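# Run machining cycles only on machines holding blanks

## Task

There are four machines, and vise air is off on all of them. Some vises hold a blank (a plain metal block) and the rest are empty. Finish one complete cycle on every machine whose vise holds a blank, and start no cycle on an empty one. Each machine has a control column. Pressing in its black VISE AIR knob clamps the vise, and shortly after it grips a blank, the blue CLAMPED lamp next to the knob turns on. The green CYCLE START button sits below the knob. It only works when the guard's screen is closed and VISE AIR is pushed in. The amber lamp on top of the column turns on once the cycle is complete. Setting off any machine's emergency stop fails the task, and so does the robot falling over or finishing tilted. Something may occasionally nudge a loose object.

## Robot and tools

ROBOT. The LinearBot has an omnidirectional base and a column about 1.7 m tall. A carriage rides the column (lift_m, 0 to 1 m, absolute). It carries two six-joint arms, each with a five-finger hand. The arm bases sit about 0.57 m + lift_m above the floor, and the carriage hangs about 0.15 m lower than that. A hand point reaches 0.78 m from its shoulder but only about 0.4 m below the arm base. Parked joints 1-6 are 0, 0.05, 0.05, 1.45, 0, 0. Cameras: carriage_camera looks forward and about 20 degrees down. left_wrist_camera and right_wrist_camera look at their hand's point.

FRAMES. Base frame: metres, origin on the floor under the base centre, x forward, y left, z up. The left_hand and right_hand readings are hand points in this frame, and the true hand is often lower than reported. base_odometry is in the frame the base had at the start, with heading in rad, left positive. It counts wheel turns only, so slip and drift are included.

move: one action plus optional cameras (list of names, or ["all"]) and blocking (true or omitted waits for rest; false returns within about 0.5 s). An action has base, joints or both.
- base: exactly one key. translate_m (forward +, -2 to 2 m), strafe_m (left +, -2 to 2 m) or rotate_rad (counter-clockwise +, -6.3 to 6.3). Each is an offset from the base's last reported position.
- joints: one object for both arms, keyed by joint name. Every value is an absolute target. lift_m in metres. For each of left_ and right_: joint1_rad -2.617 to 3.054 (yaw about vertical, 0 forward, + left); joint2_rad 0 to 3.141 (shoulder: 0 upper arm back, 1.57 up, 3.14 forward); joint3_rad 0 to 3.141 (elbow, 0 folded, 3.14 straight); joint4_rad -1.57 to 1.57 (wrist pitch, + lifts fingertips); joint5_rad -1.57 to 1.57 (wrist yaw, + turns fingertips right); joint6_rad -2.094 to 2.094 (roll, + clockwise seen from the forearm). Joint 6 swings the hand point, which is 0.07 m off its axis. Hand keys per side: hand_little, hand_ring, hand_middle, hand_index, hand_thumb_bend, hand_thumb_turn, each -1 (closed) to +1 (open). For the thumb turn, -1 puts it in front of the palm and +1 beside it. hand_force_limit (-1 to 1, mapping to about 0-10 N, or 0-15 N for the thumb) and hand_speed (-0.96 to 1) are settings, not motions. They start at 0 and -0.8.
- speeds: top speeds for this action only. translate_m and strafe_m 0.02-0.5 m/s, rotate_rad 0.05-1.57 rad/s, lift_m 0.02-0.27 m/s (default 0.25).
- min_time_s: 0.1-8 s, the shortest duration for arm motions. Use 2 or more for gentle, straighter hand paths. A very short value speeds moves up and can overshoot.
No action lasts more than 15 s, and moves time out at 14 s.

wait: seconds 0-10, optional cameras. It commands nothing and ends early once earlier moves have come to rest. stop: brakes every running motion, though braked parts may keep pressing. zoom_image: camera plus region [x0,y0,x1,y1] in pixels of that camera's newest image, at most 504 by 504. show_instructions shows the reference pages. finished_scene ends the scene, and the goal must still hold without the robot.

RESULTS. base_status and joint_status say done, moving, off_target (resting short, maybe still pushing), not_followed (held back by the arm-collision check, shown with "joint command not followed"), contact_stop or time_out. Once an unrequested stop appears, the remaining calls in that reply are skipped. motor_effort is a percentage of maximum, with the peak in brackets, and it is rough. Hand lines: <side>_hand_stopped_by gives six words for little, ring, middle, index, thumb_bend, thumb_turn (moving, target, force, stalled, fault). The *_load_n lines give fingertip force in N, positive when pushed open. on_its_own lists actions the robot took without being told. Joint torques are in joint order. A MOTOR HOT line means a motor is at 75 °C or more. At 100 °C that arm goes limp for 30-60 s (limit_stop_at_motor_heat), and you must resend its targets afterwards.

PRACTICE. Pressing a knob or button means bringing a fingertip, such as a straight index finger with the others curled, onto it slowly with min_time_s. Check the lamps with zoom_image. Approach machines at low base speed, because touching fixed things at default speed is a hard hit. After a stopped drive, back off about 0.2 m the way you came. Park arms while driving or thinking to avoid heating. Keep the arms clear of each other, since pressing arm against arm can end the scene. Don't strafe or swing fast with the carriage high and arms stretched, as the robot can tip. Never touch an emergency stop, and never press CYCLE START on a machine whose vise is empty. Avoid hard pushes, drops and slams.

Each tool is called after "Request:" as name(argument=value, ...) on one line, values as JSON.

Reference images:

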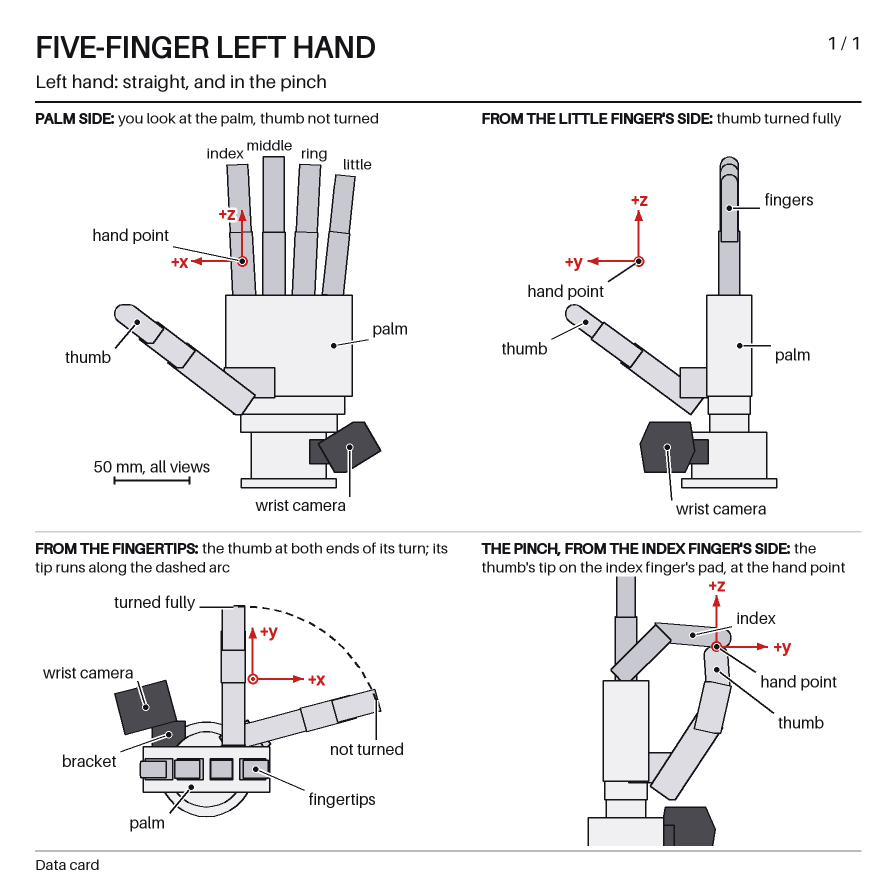

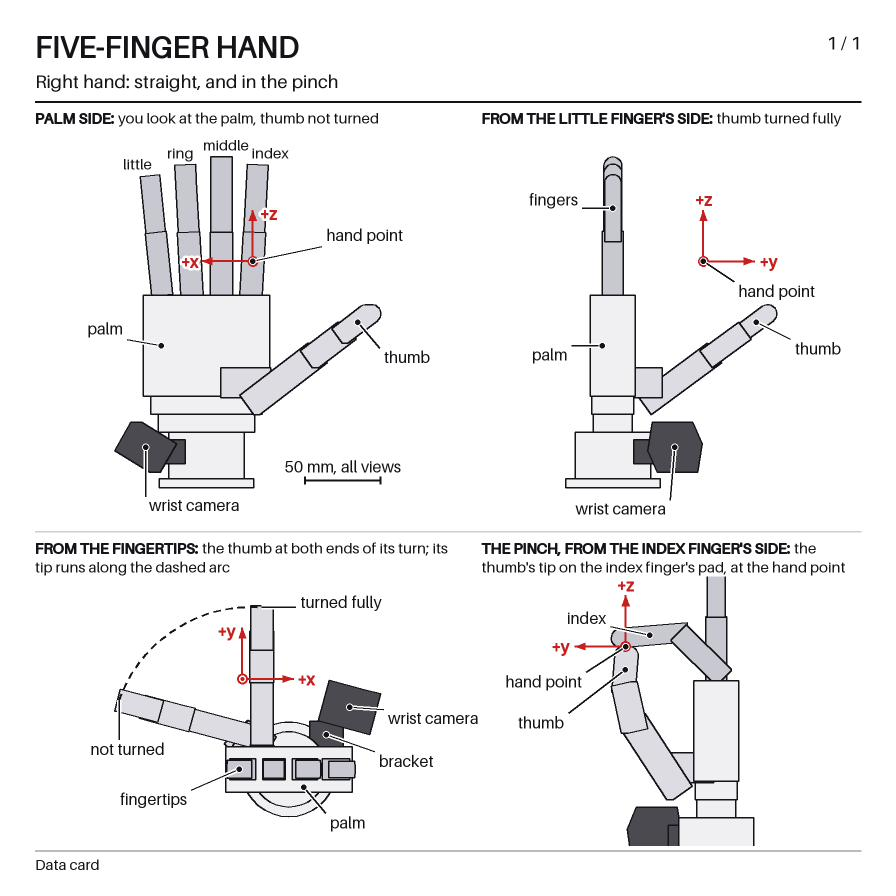

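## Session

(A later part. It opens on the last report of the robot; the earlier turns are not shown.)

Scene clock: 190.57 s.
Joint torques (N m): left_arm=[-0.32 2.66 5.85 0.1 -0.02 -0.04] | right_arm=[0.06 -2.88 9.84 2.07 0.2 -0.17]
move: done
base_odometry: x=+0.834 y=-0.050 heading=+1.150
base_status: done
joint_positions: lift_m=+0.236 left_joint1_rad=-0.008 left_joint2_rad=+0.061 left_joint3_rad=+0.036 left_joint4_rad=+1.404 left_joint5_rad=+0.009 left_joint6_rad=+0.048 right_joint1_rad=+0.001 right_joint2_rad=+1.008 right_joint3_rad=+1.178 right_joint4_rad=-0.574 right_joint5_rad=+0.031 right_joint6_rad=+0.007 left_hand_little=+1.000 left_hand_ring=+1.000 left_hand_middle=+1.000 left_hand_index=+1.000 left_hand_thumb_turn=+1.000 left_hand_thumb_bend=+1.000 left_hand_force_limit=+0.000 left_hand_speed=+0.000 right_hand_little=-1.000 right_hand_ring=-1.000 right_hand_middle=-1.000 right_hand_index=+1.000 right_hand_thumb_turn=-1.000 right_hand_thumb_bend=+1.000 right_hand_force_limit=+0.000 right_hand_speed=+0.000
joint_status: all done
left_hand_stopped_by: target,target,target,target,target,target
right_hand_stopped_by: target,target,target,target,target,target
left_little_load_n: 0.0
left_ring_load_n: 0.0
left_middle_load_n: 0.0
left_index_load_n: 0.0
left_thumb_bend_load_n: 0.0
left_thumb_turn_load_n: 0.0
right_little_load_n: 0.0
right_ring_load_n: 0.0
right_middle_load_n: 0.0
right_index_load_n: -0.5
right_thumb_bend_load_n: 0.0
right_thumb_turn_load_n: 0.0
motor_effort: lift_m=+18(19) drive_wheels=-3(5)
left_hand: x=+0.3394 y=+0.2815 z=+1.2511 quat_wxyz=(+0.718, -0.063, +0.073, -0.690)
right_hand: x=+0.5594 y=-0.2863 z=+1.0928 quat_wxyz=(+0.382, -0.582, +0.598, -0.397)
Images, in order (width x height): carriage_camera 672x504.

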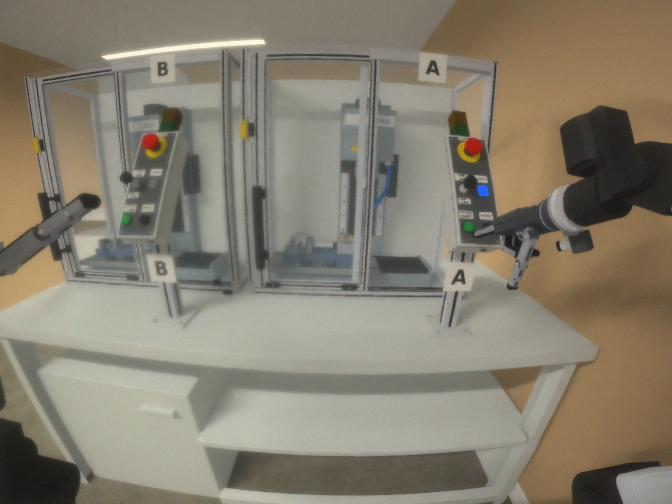

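Request:
move(base={"translate_m": 0.018}, speeds={"translate_m": 0.04, "lift_m": 0.03}, joints={"lift_m": 0.244}, cameras=["carriage_camera"])

Request:
zoom_image(camera="carriage_camera", region=[420, 140, 540, 260])

Scene clock: 193.77 s.
Joint torques (N m): left_arm=[-0.31 2.66 5.89 0.1 -0.03 -0.04] | right_arm=[0.09 -2.73 9.65 2.06 0.2 -0.17]
move: done
base_odometry: x=+0.842 y=-0.034 heading=+1.150
base_status: done
joint_positions: lift_m=+0.244 left_joint1_rad=-0.008 left_joint2_rad=+0.061 left_joint3_rad=+0.036 left_joint4_rad=+1.403 left_joint5_rad=+0.009 left_joint6_rad=+0.048 right_joint1_rad=+0.001 right_joint2_rad=+1.007 right_joint3_rad=+1.179 right_joint4_rad=-0.576 right_joint5_rad=+0.031 right_joint6_rad=+0.007 left_hand_little=+1.000 left_hand_ring=+1.000 left_hand_middle=+1.000 left_hand_index=+1.000 left_hand_thumb_turn=+1.000 left_hand_thumb_bend=+1.000 left_hand_force_limit=+0.000 left_hand_speed=+0.000 right_hand_little=-1.000 right_hand_ring=-1.000 right_hand_middle=-1.000 right_hand_index=+1.000 right_hand_thumb_turn=-1.000 right_hand_thumb_bend=+1.000 right_hand_force_limit=+0.000 right_hand_speed=+0.000
joint_status: all done
left_hand_stopped_by: target,target,target,target,target,target
right_hand_stopped_by: target,target,target,target,target,target
left_little_load_n: 0.0
left_ring_load_n: 0.0
left_middle_load_n: 0.0
left_index_load_n: 0.0
left_thumb_bend_load_n: 0.0
left_thumb_turn_load_n: 0.0
right_little_load_n: 0.0
right_ring_load_n: 0.0
right_middle_load_n: 0.0
right_index_load_n: 0.0
right_thumb_bend_load_n: 0.0
right_thumb_turn_load_n: 0.0
motor_effort: lift_m=+18(22) drive_wheels=-3(7)
left_hand: x=+0.3395 y=+0.2815 z=+1.2589 quat_wxyz=(+0.718, -0.063, +0.073, -0.690)
right_hand: x=+0.5590 y=-0.2863 z=+1.1009 quat_wxyz=(+0.382, -0.582, +0.598, -0.397)
Images, in order (width x height): carriage_camera 672x504.

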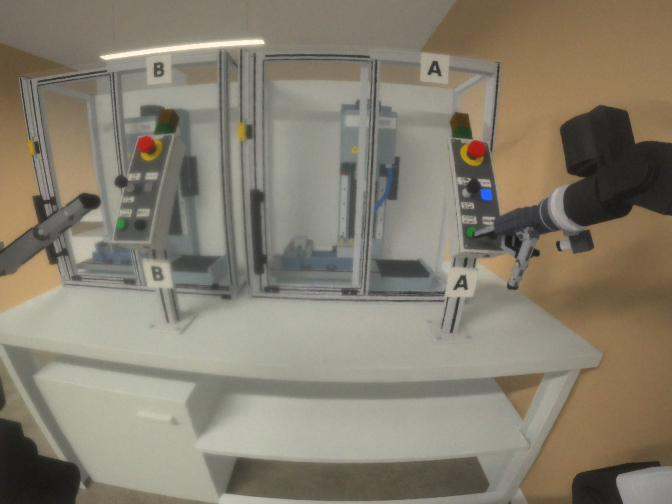

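Scaled by 4.200.

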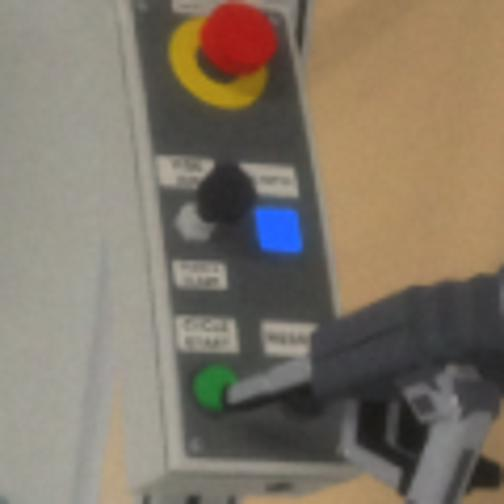

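Request:
move(base={"strafe_m": 0.005}, speeds={"strafe_m": 0.03, "lift_m": 0.03}, joints={"lift_m": 0.248}, cameras=["carriage_camera"])

Request:
zoom_image(camera="carriage_camera", region=[420, 140, 540, 260])

Scene clock: 195.33 s.
Joint torques (N m): left_arm=[-0.32 2.63 5.85 0.1 -0.02 -0.05] | right_arm=[0.05 -2.74 9.78 2.08 0.17 -0.17]
move: done
base_odometry: x=+0.838 y=-0.032 heading=+1.149
base_status: done
joint_positions: lift_m=+0.248 left_joint1_rad=-0.008 left_joint2_rad=+0.061 left_joint3_rad=+0.036 left_joint4_rad=+1.403 left_joint5_rad=+0.008 left_joint6_rad=+0.048 right_joint1_rad=+0.002 right_joint2_rad=+1.007 right_joint3_rad=+1.179 right_joint4_rad=-0.577 right_joint5_rad=+0.033 right_joint6_rad=+0.007 left_hand_little=+1.000 left_hand_ring=+1.000 left_hand_middle=+1.000 left_hand_index=+1.000 left_hand_thumb_turn=+1.000 left_hand_thumb_bend=+1.000 left_hand_force_limit=+0.000 left_hand_speed=+0.000 right_hand_little=-1.000 right_hand_ring=-1.000 right_hand_middle=-1.000 right_hand_index=+1.000 right_hand_thumb_turn=-1.000 right_hand_thumb_bend=+1.000 right_hand_force_limit=+0.000 right_hand_speed=+0.000
joint_status: all done
left_hand_stopped_by: target,target,target,target,target,target
right_hand_stopped_by: target,target,target,target,target,target
left_little_load_n: 0.0
left_ring_load_n: 0.5
left_middle_load_n: 0.0
left_index_load_n: 0.0
left_thumb_bend_load_n: 0.0
left_thumb_turn_load_n: 0.0
right_little_load_n: 0.0
right_ring_load_n: 0.0
right_middle_load_n: 0.5
right_index_load_n: 0.0
right_thumb_bend_load_n: 0.0
right_thumb_turn_load_n: 0.0
motor_effort: lift_m=+20(20) drive_wheels=+2(4)
left_hand: x=+0.3395 y=+0.2816 z=+1.2630 quat_wxyz=(+0.718, -0.063, +0.072, -0.690)
right_hand: x=+0.5588 y=-0.2865 z=+1.1047 quat_wxyz=(+0.381, -0.582, +0.598, -0.397)
Images, in order (width x height): carriage_camera 672x504.

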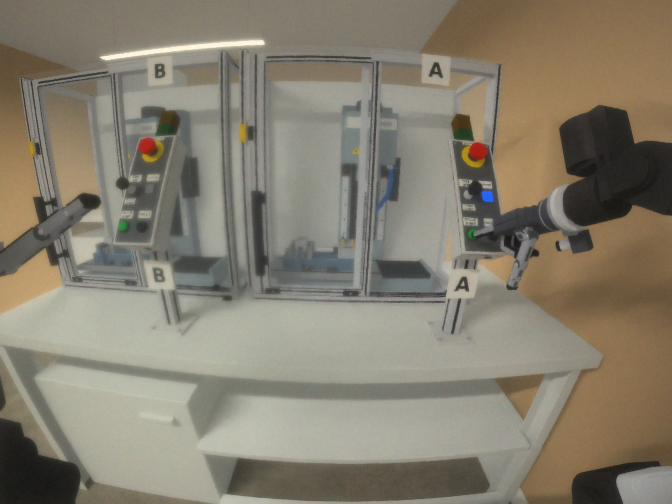

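Scaled by 4.200.

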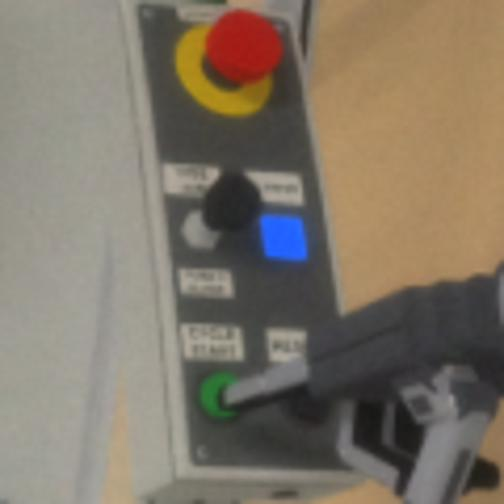

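Request:
move(base={"translate_m": 0.014}, speeds={"translate_m": 0.03}, cameras=["carriage_camera"])

Request:
zoom_image(camera="carriage_camera", region=[420, 100, 560, 240])

Scene clock: 196.93 s.
Joint torques (N m): left_arm=[-0.34 2.71 5.89 0.11 -0.02 -0.04] | right_arm=[0.08 -2.74 9.74 2.1 0.18 -0.17]
move: done
base_odometry: x=+0.843 y=-0.019 heading=+1.150
base_status: done
joint_positions: lift_m=+0.248 left_joint1_rad=-0.008 left_joint2_rad=+0.061 left_joint3_rad=+0.036 left_joint4_rad=+1.403 left_joint5_rad=+0.008 left_joint6_rad=+0.048 right_joint1_rad=+0.002 right_joint2_rad=+1.007 right_joint3_rad=+1.179 right_joint4_rad=-0.577 right_joint5_rad=+0.033 right_joint6_rad=+0.007 left_hand_little=+1.000 left_hand_ring=+1.000 left_hand_middle=+1.000 left_hand_index=+1.000 left_hand_thumb_turn=+1.000 left_hand_thumb_bend=+1.000 left_hand_force_limit=+0.000 left_hand_speed=+0.000 right_hand_little=-1.000 right_hand_ring=-1.000 right_hand_middle=-1.000 right_hand_index=+1.000 right_hand_thumb_turn=-1.000 right_hand_thumb_bend=+1.000 right_hand_force_limit=+0.000 right_hand_speed=+0.000
joint_status: not commanded
left_hand_stopped_by: target,target,target,target,target,target
right_hand_stopped_by: target,target,target,target,target,target
left_little_load_n: -0.5
left_ring_load_n: 0.0
left_middle_load_n: 0.0
left_index_load_n: 0.0
left_thumb_bend_load_n: 0.0
left_thumb_turn_load_n: 0.0
right_little_load_n: 0.0
right_ring_load_n: 0.0
right_middle_load_n: 0.5
right_index_load_n: 0.0
right_thumb_bend_load_n: 0.0
right_thumb_turn_load_n: 0.0
motor_effort: lift_m=+18(20) drive_wheels=-2(7)
left_hand: x=+0.3395 y=+0.2815 z=+1.2630 quat_wxyz=(+0.718, -0.063, +0.073, -0.690)
right_hand: x=+0.5588 y=-0.2865 z=+1.1047 quat_wxyz=(+0.381, -0.582, +0.598, -0.397)
Images, in order (width x height): carriage_camera 672x504.

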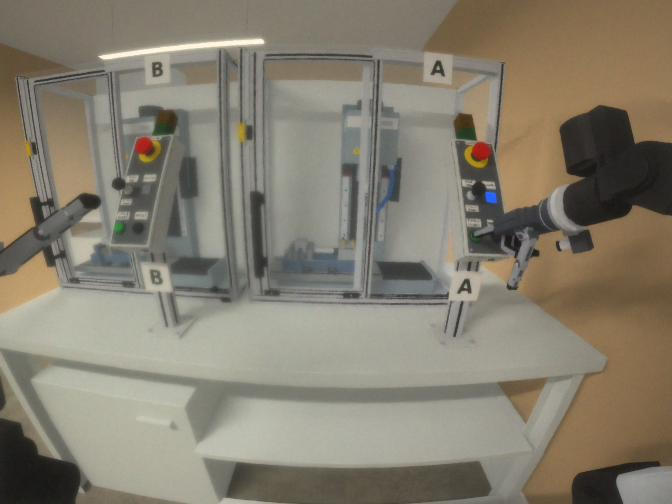

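Scaled by 3.600.

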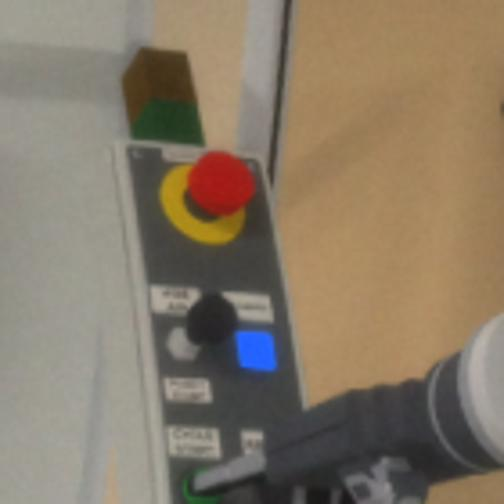

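Request:
move(base={"translate_m": 0.012}, speeds={"translate_m": 0.03}, cameras=["carriage_camera"])

Request:
zoom_image(camera="carriage_camera", region=[430, 130, 570, 270])

Scene clock: 198.57 s.
Joint torques (N m): left_arm=[-0.32 2.67 5.83 0.11 -0.03 -0.04] | right_arm=[0.01 -2.33 9.63 2.13 0.19 -0.16]
move: done
base_odometry: x=+0.848 y=-0.008 heading=+1.150
base_status: done
joint_positions: lift_m=+0.248 left_joint1_rad=-0.008 left_joint2_rad=+0.061 left_joint3_rad=+0.036 left_joint4_rad=+1.402 left_joint5_rad=+0.008 left_joint6_rad=+0.048 right_joint1_rad=+0.002 right_joint2_rad=+1.003 right_joint3_rad=+1.179 right_joint4_rad=-0.580 right_joint5_rad=+0.033 right_joint6_rad=+0.006 left_hand_little=+1.000 left_hand_ring=+1.000 left_hand_middle=+1.000 left_hand_index=+1.000 left_hand_thumb_turn=+1.000 left_hand_thumb_bend=+1.000 left_hand_force_limit=+0.000 left_hand_speed=+0.000 right_hand_little=-1.000 right_hand_ring=-1.000 right_hand_middle=-1.000 right_hand_index=+1.000 right_hand_thumb_turn=-1.000 right_hand_thumb_bend=+1.000 right_hand_force_limit=+0.000 right_hand_speed=+0.000
joint_status: not commanded
left_hand_stopped_by: target,target,target,target,target,target
right_hand_stopped_by: target,target,target,target,target,target
left_little_load_n: 0.5
left_ring_load_n: 0.0
left_middle_load_n: 0.0
left_index_load_n: 0.0
left_thumb_bend_load_n: 0.0
left_thumb_turn_load_n: 0.0
right_little_load_n: 0.0
right_ring_load_n: 0.0
right_middle_load_n: 0.0
right_index_load_n: -0.5
right_thumb_bend_load_n: 0.0
right_thumb_turn_load_n: 0.0
motor_effort: lift_m=+18(20) drive_wheels=-2(6)
left_hand: x=+0.3398 y=+0.2815 z=+1.2628 quat_wxyz=(+0.718, -0.063, +0.073, -0.690)
right_hand: x=+0.5576 y=-0.2866 z=+1.1052 quat_wxyz=(+0.381, -0.583, +0.598, -0.398)
Images, in order (width x height): carriage_camera 672x504.

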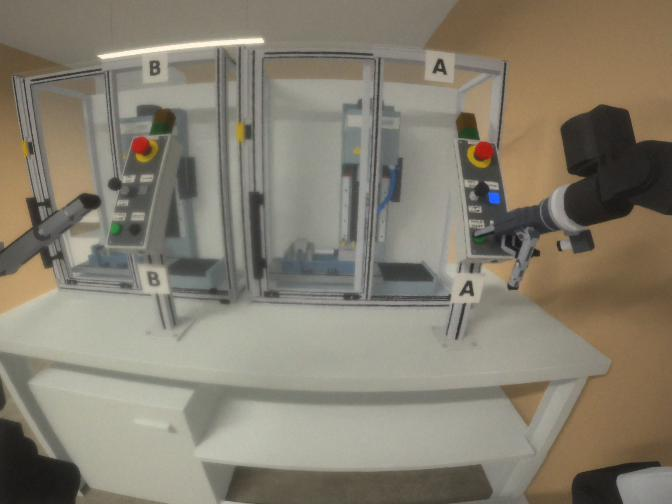

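Scaled by 3.600.

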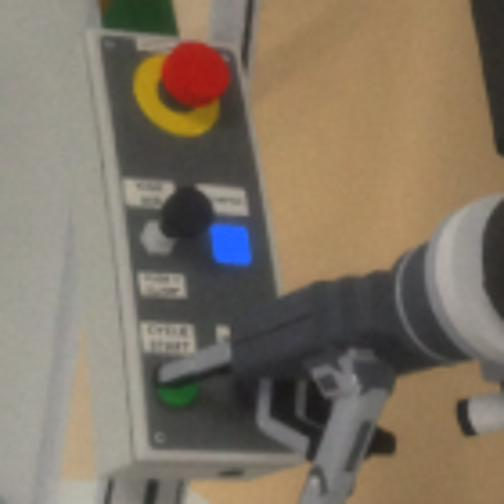

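Request:
move(base={"translate_m": 0.01}, speeds={"translate_m": 0.03, "lift_m": 0.03}, joints={"lift_m": 0.244}, cameras=["carriage_camera"])

Request:
zoom_image(camera="carriage_camera", region=[430, 130, 570, 270])

Scene clock: 201.23 s.
Joint torques (N m): left_arm=[-0.34 2.67 5.9 0.13 -0.02 -0.04] | right_arm=[0.05 -0.69 9.14 2.35 0.18 -0.13]
move: done
base_odometry: x=+0.852 y=+0.001 heading=+1.150
base_status: done
joint_positions: lift_m=+0.244 left_joint1_rad=-0.008 left_joint2_rad=+0.061 left_joint3_rad=+0.036 left_joint4_rad=+1.402 left_joint5_rad=+0.008 left_joint6_rad=+0.048 right_joint1_rad=+0.002 right_joint2_rad=+0.988 right_joint3_rad=+1.183 right_joint4_rad=-0.603 right_joint5_rad=+0.033 right_joint6_rad=+0.004 left_hand_little=+1.000 left_hand_ring=+1.000 left_hand_middle=+1.000 left_hand_index=+1.000 left_hand_thumb_turn=+1.000 left_hand_thumb_bend=+1.000 left_hand_force_limit=+0.000 left_hand_speed=+0.000 right_hand_little=-1.000 right_hand_ring=-1.000 right_hand_middle=-1.000 right_hand_index=+1.000 right_hand_thumb_turn=-1.000 right_hand_thumb_bend=+1.000 right_hand_force_limit=+0.000 right_hand_speed=+0.000
joint_status: all done
left_hand_stopped_by: target,target,target,target,target,target
right_hand_stopped_by: target,target,target,target,target,target
left_little_load_n: 0.0
left_ring_load_n: 0.0
left_middle_load_n: 0.0
left_index_load_n: 0.0
left_thumb_bend_load_n: 0.0
left_thumb_turn_load_n: 0.0
right_little_load_n: 0.0
right_ring_load_n: 0.0
right_middle_load_n: 0.5
right_index_load_n: -1.0
right_thumb_bend_load_n: 0.0
right_thumb_turn_load_n: 0.0
motor_effort: lift_m=+16(19) drive_wheels=+2(7)
left_hand: x=+0.3400 y=+0.2815 z=+1.2590 quat_wxyz=(+0.718, -0.064, +0.073, -0.690)
right_hand: x=+0.5517 y=-0.2867 z=+1.1031 quat_wxyz=(+0.380, -0.584, +0.598, -0.397)
Images, in order (width x height): carriage_camera 672x504.

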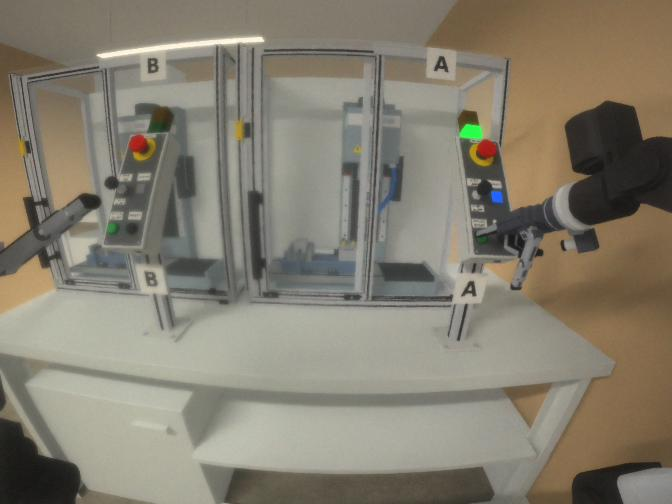

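Scaled by 3.600.

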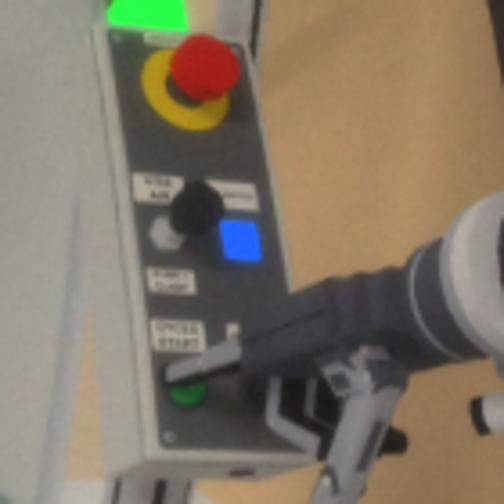

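Request:
move(base={"translate_m": -0.17}, speeds={"translate_m": 0.15}, cameras=["carriage_camera"])

Request:
zoom_image(camera="carriage_camera", region=[360, 60, 560, 260])

Scene clock: 204.83 s.
Joint torques (N m): left_arm=[-0.34 2.69 5.83 0.11 -0.03 -0.05] | right_arm=[0.05 -1.37 9.16 2.21 0.18 -0.14]
move: done
base_odometry: x=+0.782 y=-0.154 heading=+1.150
base_status: done
joint_positions: lift_m=+0.244 left_joint1_rad=-0.008 left_joint2_rad=+0.061 left_joint3_rad=+0.036 left_joint4_rad=+1.402 left_joint5_rad=+0.008 left_joint6_rad=+0.048 right_joint1_rad=+0.002 right_joint2_rad=+0.994 right_joint3_rad=+1.184 right_joint4_rad=-0.590 right_joint5_rad=+0.033 right_joint6_rad=+0.004 left_hand_little=+1.000 left_hand_ring=+1.000 left_hand_middle=+1.000 left_hand_index=+1.000 left_hand_thumb_turn=+1.000 left_hand_thumb_bend=+1.000 left_hand_force_limit=+0.000 left_hand_speed=+0.000 right_hand_little=-1.000 right_hand_ring=-1.000 right_hand_middle=-1.000 right_hand_index=+1.000 right_hand_thumb_turn=-1.000 right_hand_thumb_bend=+1.000 right_hand_force_limit=+0.000 right_hand_speed=+0.000
joint_status: not commanded
left_hand_stopped_by: target,target,target,target,target,target
right_hand_stopped_by: target,target,target,target,target,target
left_little_load_n: 0.0
left_ring_load_n: 0.5
left_middle_load_n: 0.0
left_index_load_n: 0.0
left_thumb_bend_load_n: 0.0
left_thumb_turn_load_n: 0.0
right_little_load_n: 0.0
right_ring_load_n: 0.0
right_middle_load_n: 0.0
right_index_load_n: 0.0
right_thumb_bend_load_n: 0.0
right_thumb_turn_load_n: 0.0
motor_effort: lift_m=+17(19) drive_wheels=-1(8)
left_hand: x=+0.3399 y=+0.2815 z=+1.2590 quat_wxyz=(+0.718, -0.063, +0.073, -0.690)
right_hand: x=+0.5549 y=-0.2867 z=+1.1043 quat_wxyz=(+0.382, -0.582, +0.596, -0.399)
Images, in order (width x height): carriage_camera 672x504.

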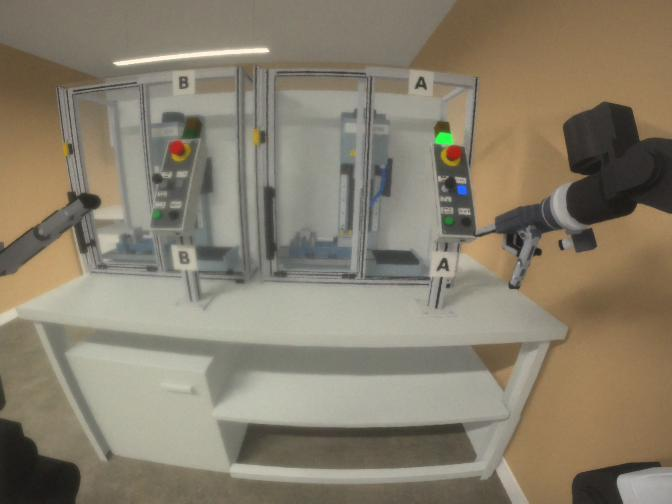

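Scaled by 2.520.

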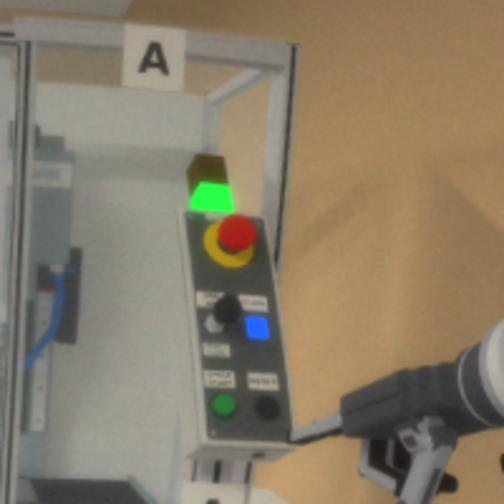

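Request:
move(base={"strafe_m": 0.4}, speeds={"strafe_m": 0.25}, joints={"lift_m": 0.335}, cameras=["carriage_camera"])

Request:
zoom_image(camera="carriage_camera", region=[130, 180, 330, 330])

Request:
move(base={"strafe_m": 0.4}, speeds={"strafe_m": 0.25}, cameras=["carriage_camera"])

Request:
zoom_image(camera="carriage_camera", region=[360, 110, 560, 310])

Scene clock: 210.27 s.
Joint torques (N m): left_arm=[-0.31 2.67 5.85 0.08 -0.02 -0.05] | right_arm=[0.06 -1.39 8.92 2.13 0.18 -0.14]
move: done
base_odometry: x=+0.417 y=+0.009 heading=+1.151
base_status: done
joint_positions: lift_m=+0.335 left_joint1_rad=-0.008 left_joint2_rad=+0.061 left_joint3_rad=+0.036 left_joint4_rad=+1.402 left_joint5_rad=+0.008 left_joint6_rad=+0.048 right_joint1_rad=+0.002 right_joint2_rad=+0.994 right_joint3_rad=+1.186 right_joint4_rad=-0.579 right_joint5_rad=+0.033 right_joint6_rad=+0.004 left_hand_little=+1.000 left_hand_ring=+1.000 left_hand_middle=+1.000 left_hand_index=+1.000 left_hand_thumb_turn=+1.000 left_hand_thumb_bend=+1.000 left_hand_force_limit=+0.000 left_hand_speed=+0.000 right_hand_little=-1.000 right_hand_ring=-1.000 right_hand_middle=-1.000 right_hand_index=+1.000 right_hand_thumb_turn=-1.000 right_hand_thumb_bend=+1.000 right_hand_force_limit=+0.000 right_hand_speed=+0.000
joint_status: all done
left_hand_stopped_by: target,target,target,target,target,target
right_hand_stopped_by: target,target,target,target,target,target
left_little_load_n: 0.0
left_ring_load_n: 0.0
left_middle_load_n: 0.0
left_index_load_n: 0.0
left_thumb_bend_load_n: 0.0
left_thumb_turn_load_n: 0.0
right_little_load_n: 0.0
right_ring_load_n: 0.0
right_middle_load_n: 0.0
right_index_load_n: 0.0
right_thumb_bend_load_n: 0.0
right_thumb_turn_load_n: 0.0
motor_effort: lift_m=+19(24) drive_wheels=-2(6)
left_hand: x=+0.3399 y=+0.2815 z=+1.3499 quat_wxyz=(+0.718, -0.063, +0.073, -0.690)
right_hand: x=+0.5567 y=-0.2868 z=+1.1984 quat_wxyz=(+0.386, -0.580, +0.594, -0.403)
Images, in order (width x height): carriage_camera 672x504.

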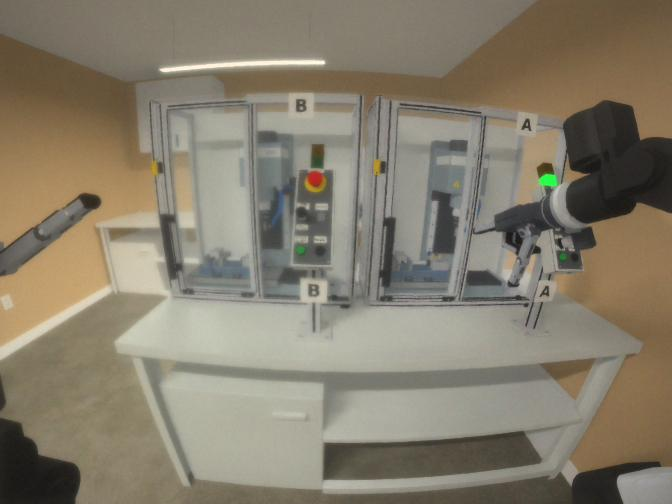

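Scaled by 2.520.

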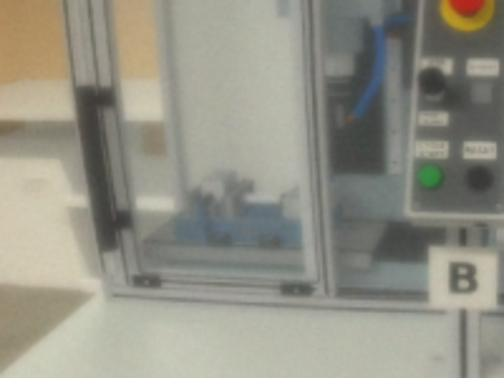

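Scene clock: 213.17 s.
Joint torques (N m): left_arm=[-0.32 2.65 5.86 0.11 -0.01 -0.04] | right_arm=[0.08 -1.29 9.05 2.14 0.16 -0.14]
move: done
base_odometry: x=+0.052 y=+0.172 heading=+1.151
base_status: done
joint_positions: lift_m=+0.335 left_joint1_rad=-0.008 left_joint2_rad=+0.061 left_joint3_rad=+0.036 left_joint4_rad=+1.402 left_joint5_rad=+0.008 left_joint6_rad=+0.048 right_joint1_rad=+0.001 right_joint2_rad=+0.994 right_joint3_rad=+1.186 right_joint4_rad=-0.580 right_joint5_rad=+0.035 right_joint6_rad=+0.004 left_hand_little=+1.000 left_hand_ring=+1.000 left_hand_middle=+1.000 left_hand_index=+1.000 left_hand_thumb_turn=+1.000 left_hand_thumb_bend=+1.000 left_hand_force_limit=+0.000 left_hand_speed=+0.000 right_hand_little=-1.000 right_hand_ring=-1.000 right_hand_middle=-1.000 right_hand_index=+1.000 right_hand_thumb_turn=-1.000 right_hand_thumb_bend=+1.000 right_hand_force_limit=+0.000 right_hand_speed=+0.000
joint_status: not commanded
left_hand_stopped_by: target,target,target,target,target,target
right_hand_stopped_by: target,target,target,target,target,target
left_little_load_n: 0.0
left_ring_load_n: 0.0
left_middle_load_n: 0.0
left_index_load_n: 0.0
left_thumb_bend_load_n: 0.0
left_thumb_turn_load_n: 0.0
right_little_load_n: 0.0
right_ring_load_n: 0.0
right_middle_load_n: 0.0
right_index_load_n: 0.0
right_thumb_bend_load_n: -0.5
right_thumb_turn_load_n: 0.0
motor_effort: lift_m=+18(20) drive_wheels=-1(8)
left_hand: x=+0.3399 y=+0.2815 z=+1.3499 quat_wxyz=(+0.718, -0.063, +0.073, -0.690)
right_hand: x=+0.5567 y=-0.2873 z=+1.1983 quat_wxyz=(+0.385, -0.579, +0.595, -0.403)
Images, in order (width x height): carriage_camera 672x504.

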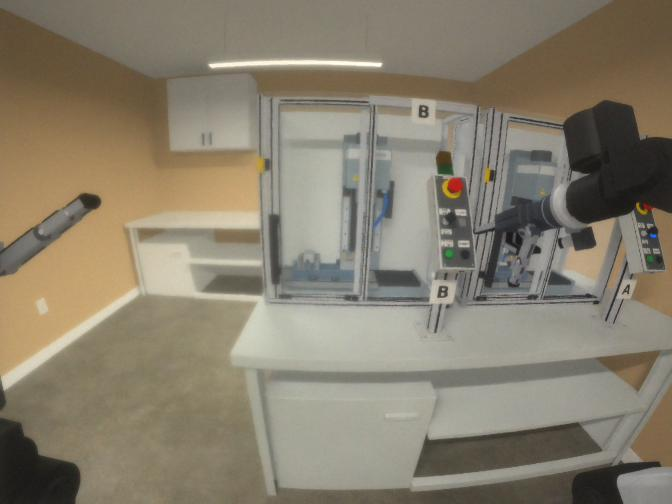

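Scaled by 2.520.

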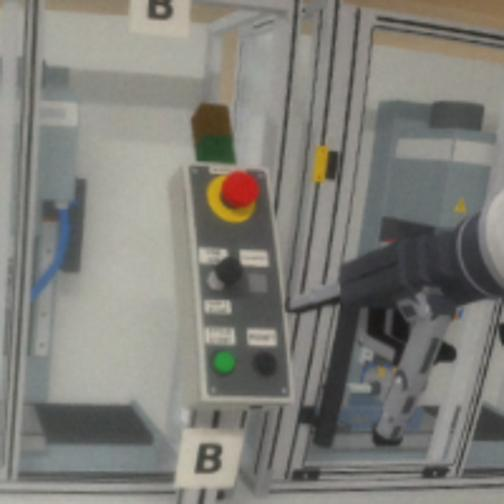

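Request:
move(base={"strafe_m": -0.01}, speeds={"strafe_m": 0.05}, cameras=[])

Request:
move(base={"translate_m": 0.125}, speeds={"translate_m": 0.1}, cameras=["carriage_camera"])

Request:
zoom_image(camera="carriage_camera", region=[420, 150, 540, 270])

Scene clock: 216.30 s.
Joint torques (N m): left_arm=[-0.32 2.62 5.87 0.11 -0.01 -0.04] | right_arm=[0.14 -1.33 8.9 2.14 0.15 -0.13]
move: done
base_odometry: x=+0.061 y=+0.168 heading=+1.151
base_status: done
joint_positions: lift_m=+0.335 left_joint1_rad=-0.008 left_joint2_rad=+0.061 left_joint3_rad=+0.036 left_joint4_rad=+1.402 left_joint5_rad=+0.008 left_joint6_rad=+0.048 right_joint1_rad=+0.000 right_joint2_rad=+0.994 right_joint3_rad=+1.186 right_joint4_rad=-0.580 right_joint5_rad=+0.036 right_joint6_rad=+0.004 left_hand_little=+1.000 left_hand_ring=+1.000 left_hand_middle=+1.000 left_hand_index=+1.000 left_hand_thumb_turn=+1.000 left_hand_thumb_bend=+1.000 left_hand_force_limit=+0.000 left_hand_speed=+0.000 right_hand_little=-1.000 right_hand_ring=-1.000 right_hand_middle=-1.000 right_hand_index=+1.000 right_hand_thumb_turn=-1.000 right_hand_thumb_bend=+1.000 right_hand_force_limit=+0.000 right_hand_speed=+0.000
joint_status: not commanded
left_hand_stopped_by: target,target,target,target,target,target
right_hand_stopped_by: target,target,target,target,target,target
left_little_load_n: 0.0
left_ring_load_n: 0.0
left_middle_load_n: 0.0
left_index_load_n: 0.0
left_thumb_bend_load_n: 0.0
left_thumb_turn_load_n: 0.0
right_little_load_n: 0.0
right_ring_load_n: 0.0
right_middle_load_n: 0.0
right_index_load_n: 0.0
right_thumb_bend_load_n: 0.0
right_thumb_turn_load_n: 0.0
motor_effort: lift_m=+19(19) drive_wheels=+1(8)
left_hand: x=+0.3399 y=+0.2815 z=+1.3499 quat_wxyz=(+0.718, -0.063, +0.073, -0.690)
right_hand: x=+0.5568 y=-0.2877 z=+1.1983 quat_wxyz=(+0.384, -0.579, +0.595, -0.404)

Scene clock: 218.23 s.
Joint torques (N m): left_arm=[-0.32 2.7 5.86 0.1 -0.02 -0.04] | right_arm=[0.14 -1.26 8.96 2.07 0.15 -0.14]
move: done
base_odometry: x=+0.111 y=+0.282 heading=+1.151
base_status: done
joint_positions: lift_m=+0.335 left_joint1_rad=-0.008 left_joint2_rad=+0.061 left_joint3_rad=+0.036 left_joint4_rad=+1.402 left_joint5_rad=+0.008 left_joint6_rad=+0.048 right_joint1_rad=+0.000 right_joint2_rad=+0.994 right_joint3_rad=+1.186 right_joint4_rad=-0.580 right_joint5_rad=+0.036 right_joint6_rad=+0.004 left_hand_little=+1.000 left_hand_ring=+1.000 left_hand_middle=+1.000 left_hand_index=+1.000 left_hand_thumb_turn=+1.000 left_hand_thumb_bend=+1.000 left_hand_force_limit=+0.000 left_hand_speed=+0.000 right_hand_little=-1.000 right_hand_ring=-1.000 right_hand_middle=-1.000 right_hand_index=+1.000 right_hand_thumb_turn=-1.000 right_hand_thumb_bend=+1.000 right_hand_force_limit=+0.000 right_hand_speed=+0.000
joint_status: not commanded
left_hand_stopped_by: target,target,target,target,target,target
right_hand_stopped_by: target,target,target,target,target,target
left_little_load_n: 0.0
left_ring_load_n: 0.0
left_middle_load_n: 0.0
left_index_load_n: 0.0
left_thumb_bend_load_n: 0.0
left_thumb_turn_load_n: 0.0
right_little_load_n: 0.0
right_ring_load_n: 0.0
right_middle_load_n: 0.0
right_index_load_n: 0.0
right_thumb_bend_load_n: 0.0
right_thumb_turn_load_n: 0.0
motor_effort: lift_m=+18(20) drive_wheels=-2(5)
left_hand: x=+0.3398 y=+0.2815 z=+1.3499 quat_wxyz=(+0.718, -0.063, +0.073, -0.690)
right_hand: x=+0.5568 y=-0.2877 z=+1.1983 quat_wxyz=(+0.384, -0.579, +0.595, -0.404)
Images, in order (width x height): carriage_camera 672x504.

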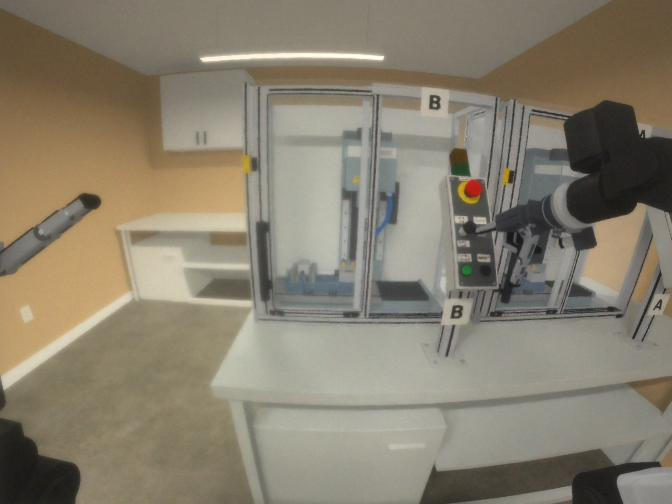

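Scaled by 4.200.

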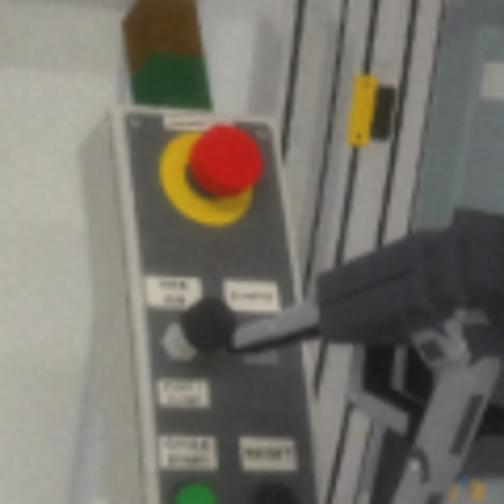

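Request:
move(base={"translate_m": 0.03}, speeds={"translate_m": 0.04}, cameras=["carriage_camera"])

Request:
zoom_image(camera="carriage_camera", region=[420, 150, 540, 270])

Scene clock: 220.87 s.
Joint torques (N m): left_arm=[-0.32 2.61 5.97 0.11 -0.02 -0.04] | right_arm=[0.14 -1.26 8.98 2.11 0.15 -0.14]
Motor temperatures (°C): left_arm=[21 27 29 25 22 26] | right_arm=[22 25 32 42 22 24]
move: done
base_odometry: x=+0.124 y=+0.309 heading=+1.152
base_status: done
joint_positions: lift_m=+0.335 left_joint1_rad=-0.008 left_joint2_rad=+0.061 left_joint3_rad=+0.036 left_joint4_rad=+1.402 left_joint5_rad=+0.008 left_joint6_rad=+0.048 right_joint1_rad=+0.000 right_joint2_rad=+0.994 right_joint3_rad=+1.186 right_joint4_rad=-0.580 right_joint5_rad=+0.036 right_joint6_rad=+0.004 left_hand_little=+1.000 left_hand_ring=+1.000 left_hand_middle=+1.000 left_hand_index=+1.000 left_hand_thumb_turn=+1.000 left_hand_thumb_bend=+1.000 left_hand_force_limit=+0.000 left_hand_speed=+0.000 right_hand_little=-1.000 right_hand_ring=-1.000 right_hand_middle=-1.000 right_hand_index=+1.000 right_hand_thumb_turn=-1.000 right_hand_thumb_bend=+1.000 right_hand_force_limit=+0.000 right_hand_speed=+0.000
joint_status: not commanded
left_hand_stopped_by: target,target,target,target,target,target
right_hand_stopped_by: target,target,target,target,target,target
left_little_load_n: 0.0
left_ring_load_n: 0.0
left_middle_load_n: 0.0
left_index_load_n: 0.0
left_thumb_bend_load_n: 0.0
left_thumb_turn_load_n: 0.0
right_little_load_n: 0.0
right_ring_load_n: 0.5
right_middle_load_n: 0.0
right_index_load_n: 0.0
right_thumb_bend_load_n: 0.0
right_thumb_turn_load_n: 0.0
motor_effort: lift_m=+20(20) drive_wheels=-3(8)
left_hand: x=+0.3398 y=+0.2815 z=+1.3499 quat_wxyz=(+0.718, -0.063, +0.073, -0.690)
right_hand: x=+0.5568 y=-0.2877 z=+1.1983 quat_wxyz=(+0.384, -0.579, +0.595, -0.404)
Images, in order (width x height): carriage_camera 672x504.

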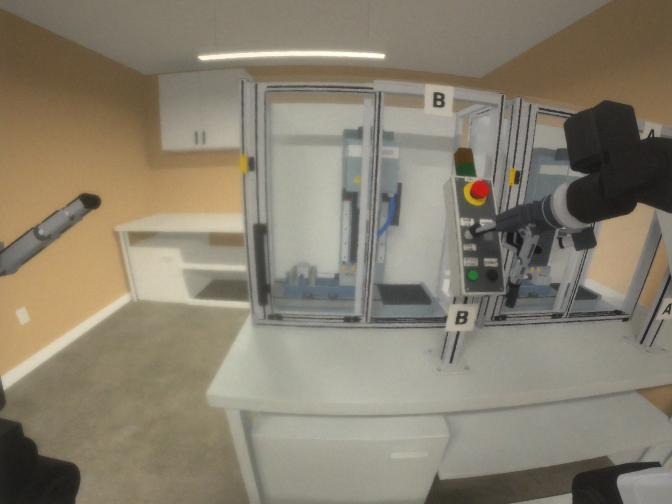

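Scaled by 4.200.

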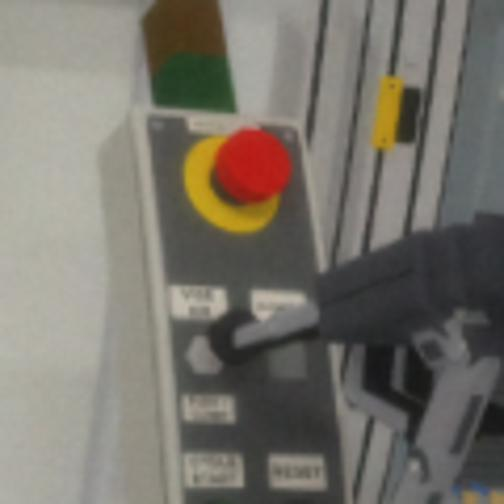

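Request:
move(base={"translate_m": 0.02}, speeds={"translate_m": 0.03, "lift_m": 0.02}, joints={"lift_m": 0.328}, cameras=["carriage_camera"])

Request:
zoom_image(camera="carriage_camera", region=[420, 150, 540, 270])

Scene clock: 223.13 s.
Joint torques (N m): left_arm=[-0.34 2.66 5.87 0.12 -0.02 -0.04] | right_arm=[0.16 -1.28 8.95 2.16 0.15 -0.14]
move: done
base_odometry: x=+0.132 y=+0.328 heading=+1.152
base_status: done
joint_positions: lift_m=+0.328 left_joint1_rad=-0.008 left_joint2_rad=+0.061 left_joint3_rad=+0.036 left_joint4_rad=+1.402 left_joint5_rad=+0.008 left_joint6_rad=+0.048 right_joint1_rad=+0.000 right_joint2_rad=+0.994 right_joint3_rad=+1.186 right_joint4_rad=-0.581 right_joint5_rad=+0.036 right_joint6_rad=+0.004 left_hand_little=+1.000 left_hand_ring=+1.000 left_hand_middle=+1.000 left_hand_index=+1.000 left_hand_thumb_turn=+1.000 left_hand_thumb_bend=+1.000 left_hand_force_limit=+0.000 left_hand_speed=+0.000 right_hand_little=-1.000 right_hand_ring=-1.000 right_hand_middle=-1.000 right_hand_index=+1.000 right_hand_thumb_turn=-1.000 right_hand_thumb_bend=+1.000 right_hand_force_limit=+0.000 right_hand_speed=+0.000
joint_status: all done
left_hand_stopped_by: target,target,target,target,target,target
right_hand_stopped_by: target,target,target,target,target,target
left_little_load_n: 0.0
left_ring_load_n: 0.0
left_middle_load_n: 0.0
left_index_load_n: 0.0
left_thumb_bend_load_n: 0.0
left_thumb_turn_load_n: 0.0
right_little_load_n: 0.0
right_ring_load_n: 0.0
right_middle_load_n: 0.0
right_index_load_n: 0.0
right_thumb_bend_load_n: 0.0
right_thumb_turn_load_n: 0.0
motor_effort: lift_m=+19(19) drive_wheels=+2(7)
left_hand: x=+0.3398 y=+0.2815 z=+1.3431 quat_wxyz=(+0.718, -0.063, +0.073, -0.690)
right_hand: x=+0.5566 y=-0.2877 z=+1.1912 quat_wxyz=(+0.384, -0.579, +0.595, -0.404)
Images, in order (width x height): carriage_camera 672x504.

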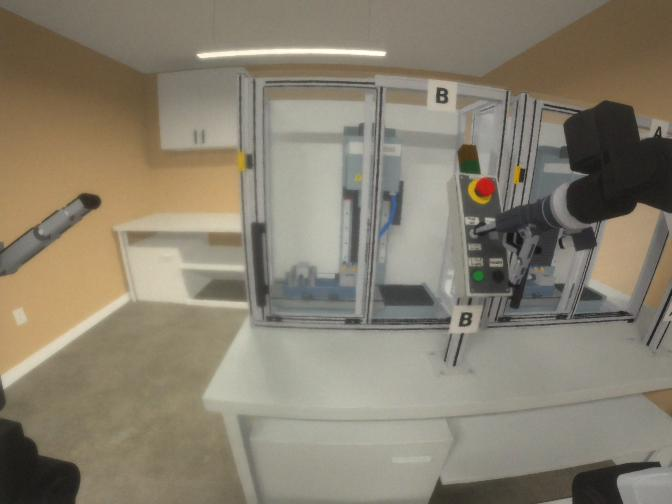

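Scaled by 4.200.

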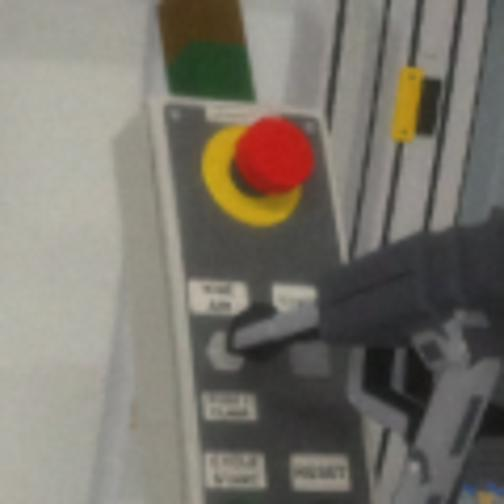

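Request:
move(base={"strafe_m": -0.009}, speeds={"strafe_m": 0.03, "lift_m": 0.02}, joints={"lift_m": 0.333}, cameras=["carriage_camera"])

Request:
zoom_image(camera="carriage_camera", region=[420, 150, 540, 270])

Scene clock: 225.40 s.
Joint torques (N m): left_arm=[-0.32 2.71 5.81 0.12 -0.02 -0.04] | right_arm=[0.18 -1.48 8.87 2.11 0.11 -0.14]
move: done
base_odometry: x=+0.140 y=+0.324 heading=+1.152
base_status: done
joint_positions: lift_m=+0.333 left_joint1_rad=-0.008 left_joint2_rad=+0.061 left_joint3_rad=+0.036 left_joint4_rad=+1.402 left_joint5_rad=+0.009 left_joint6_rad=+0.048 right_joint1_rad=+0.000 right_joint2_rad=+0.994 right_joint3_rad=+1.186 right_joint4_rad=-0.580 right_joint5_rad=+0.038 right_joint6_rad=+0.004 left_hand_little=+1.000 left_hand_ring=+1.000 left_hand_middle=+1.000 left_hand_index=+1.000 left_hand_thumb_turn=+1.000 left_hand_thumb_bend=+1.000 left_hand_force_limit=+0.000 left_hand_speed=+0.000 right_hand_little=-1.000 right_hand_ring=-1.000 right_hand_middle=-1.000 right_hand_index=+1.000 right_hand_thumb_turn=-1.000 right_hand_thumb_bend=+1.000 right_hand_force_limit=+0.000 right_hand_speed=+0.000
joint_status: all done
left_hand_stopped_by: target,target,target,target,target,target
right_hand_stopped_by: target,target,target,target,target,target
left_little_load_n: 0.0
left_ring_load_n: 0.0
left_middle_load_n: 0.0
left_index_load_n: 0.0
left_thumb_bend_load_n: 0.0
left_thumb_turn_load_n: 0.0
right_little_load_n: 0.0
right_ring_load_n: 0.0
right_middle_load_n: 0.0
right_index_load_n: 0.0
right_thumb_bend_load_n: 0.0
right_thumb_turn_load_n: 0.0
motor_effort: lift_m=+18(21) drive_wheels=+2(4)
left_hand: x=+0.3398 y=+0.2814 z=+1.3478 quat_wxyz=(+0.718, -0.063, +0.073, -0.690)
right_hand: x=+0.5568 y=-0.2880 z=+1.1962 quat_wxyz=(+0.384, -0.578, +0.595, -0.404)
Images, in order (width x height): carriage_camera 672x504.

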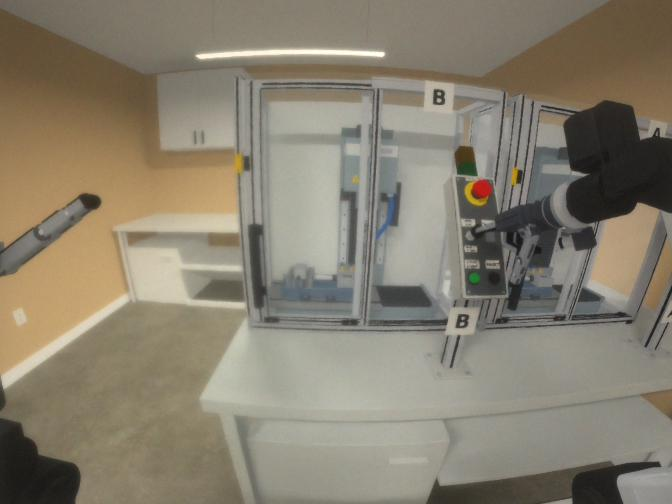

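Scaled by 4.200.

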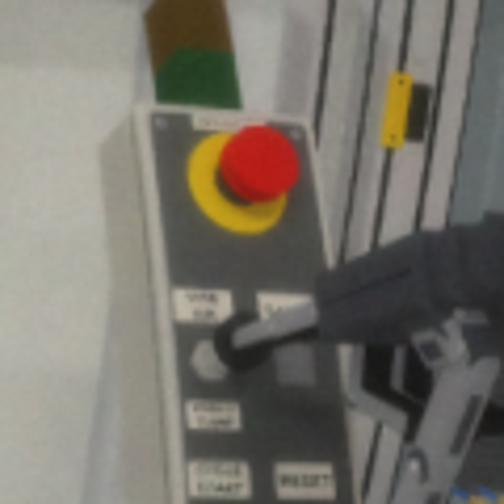

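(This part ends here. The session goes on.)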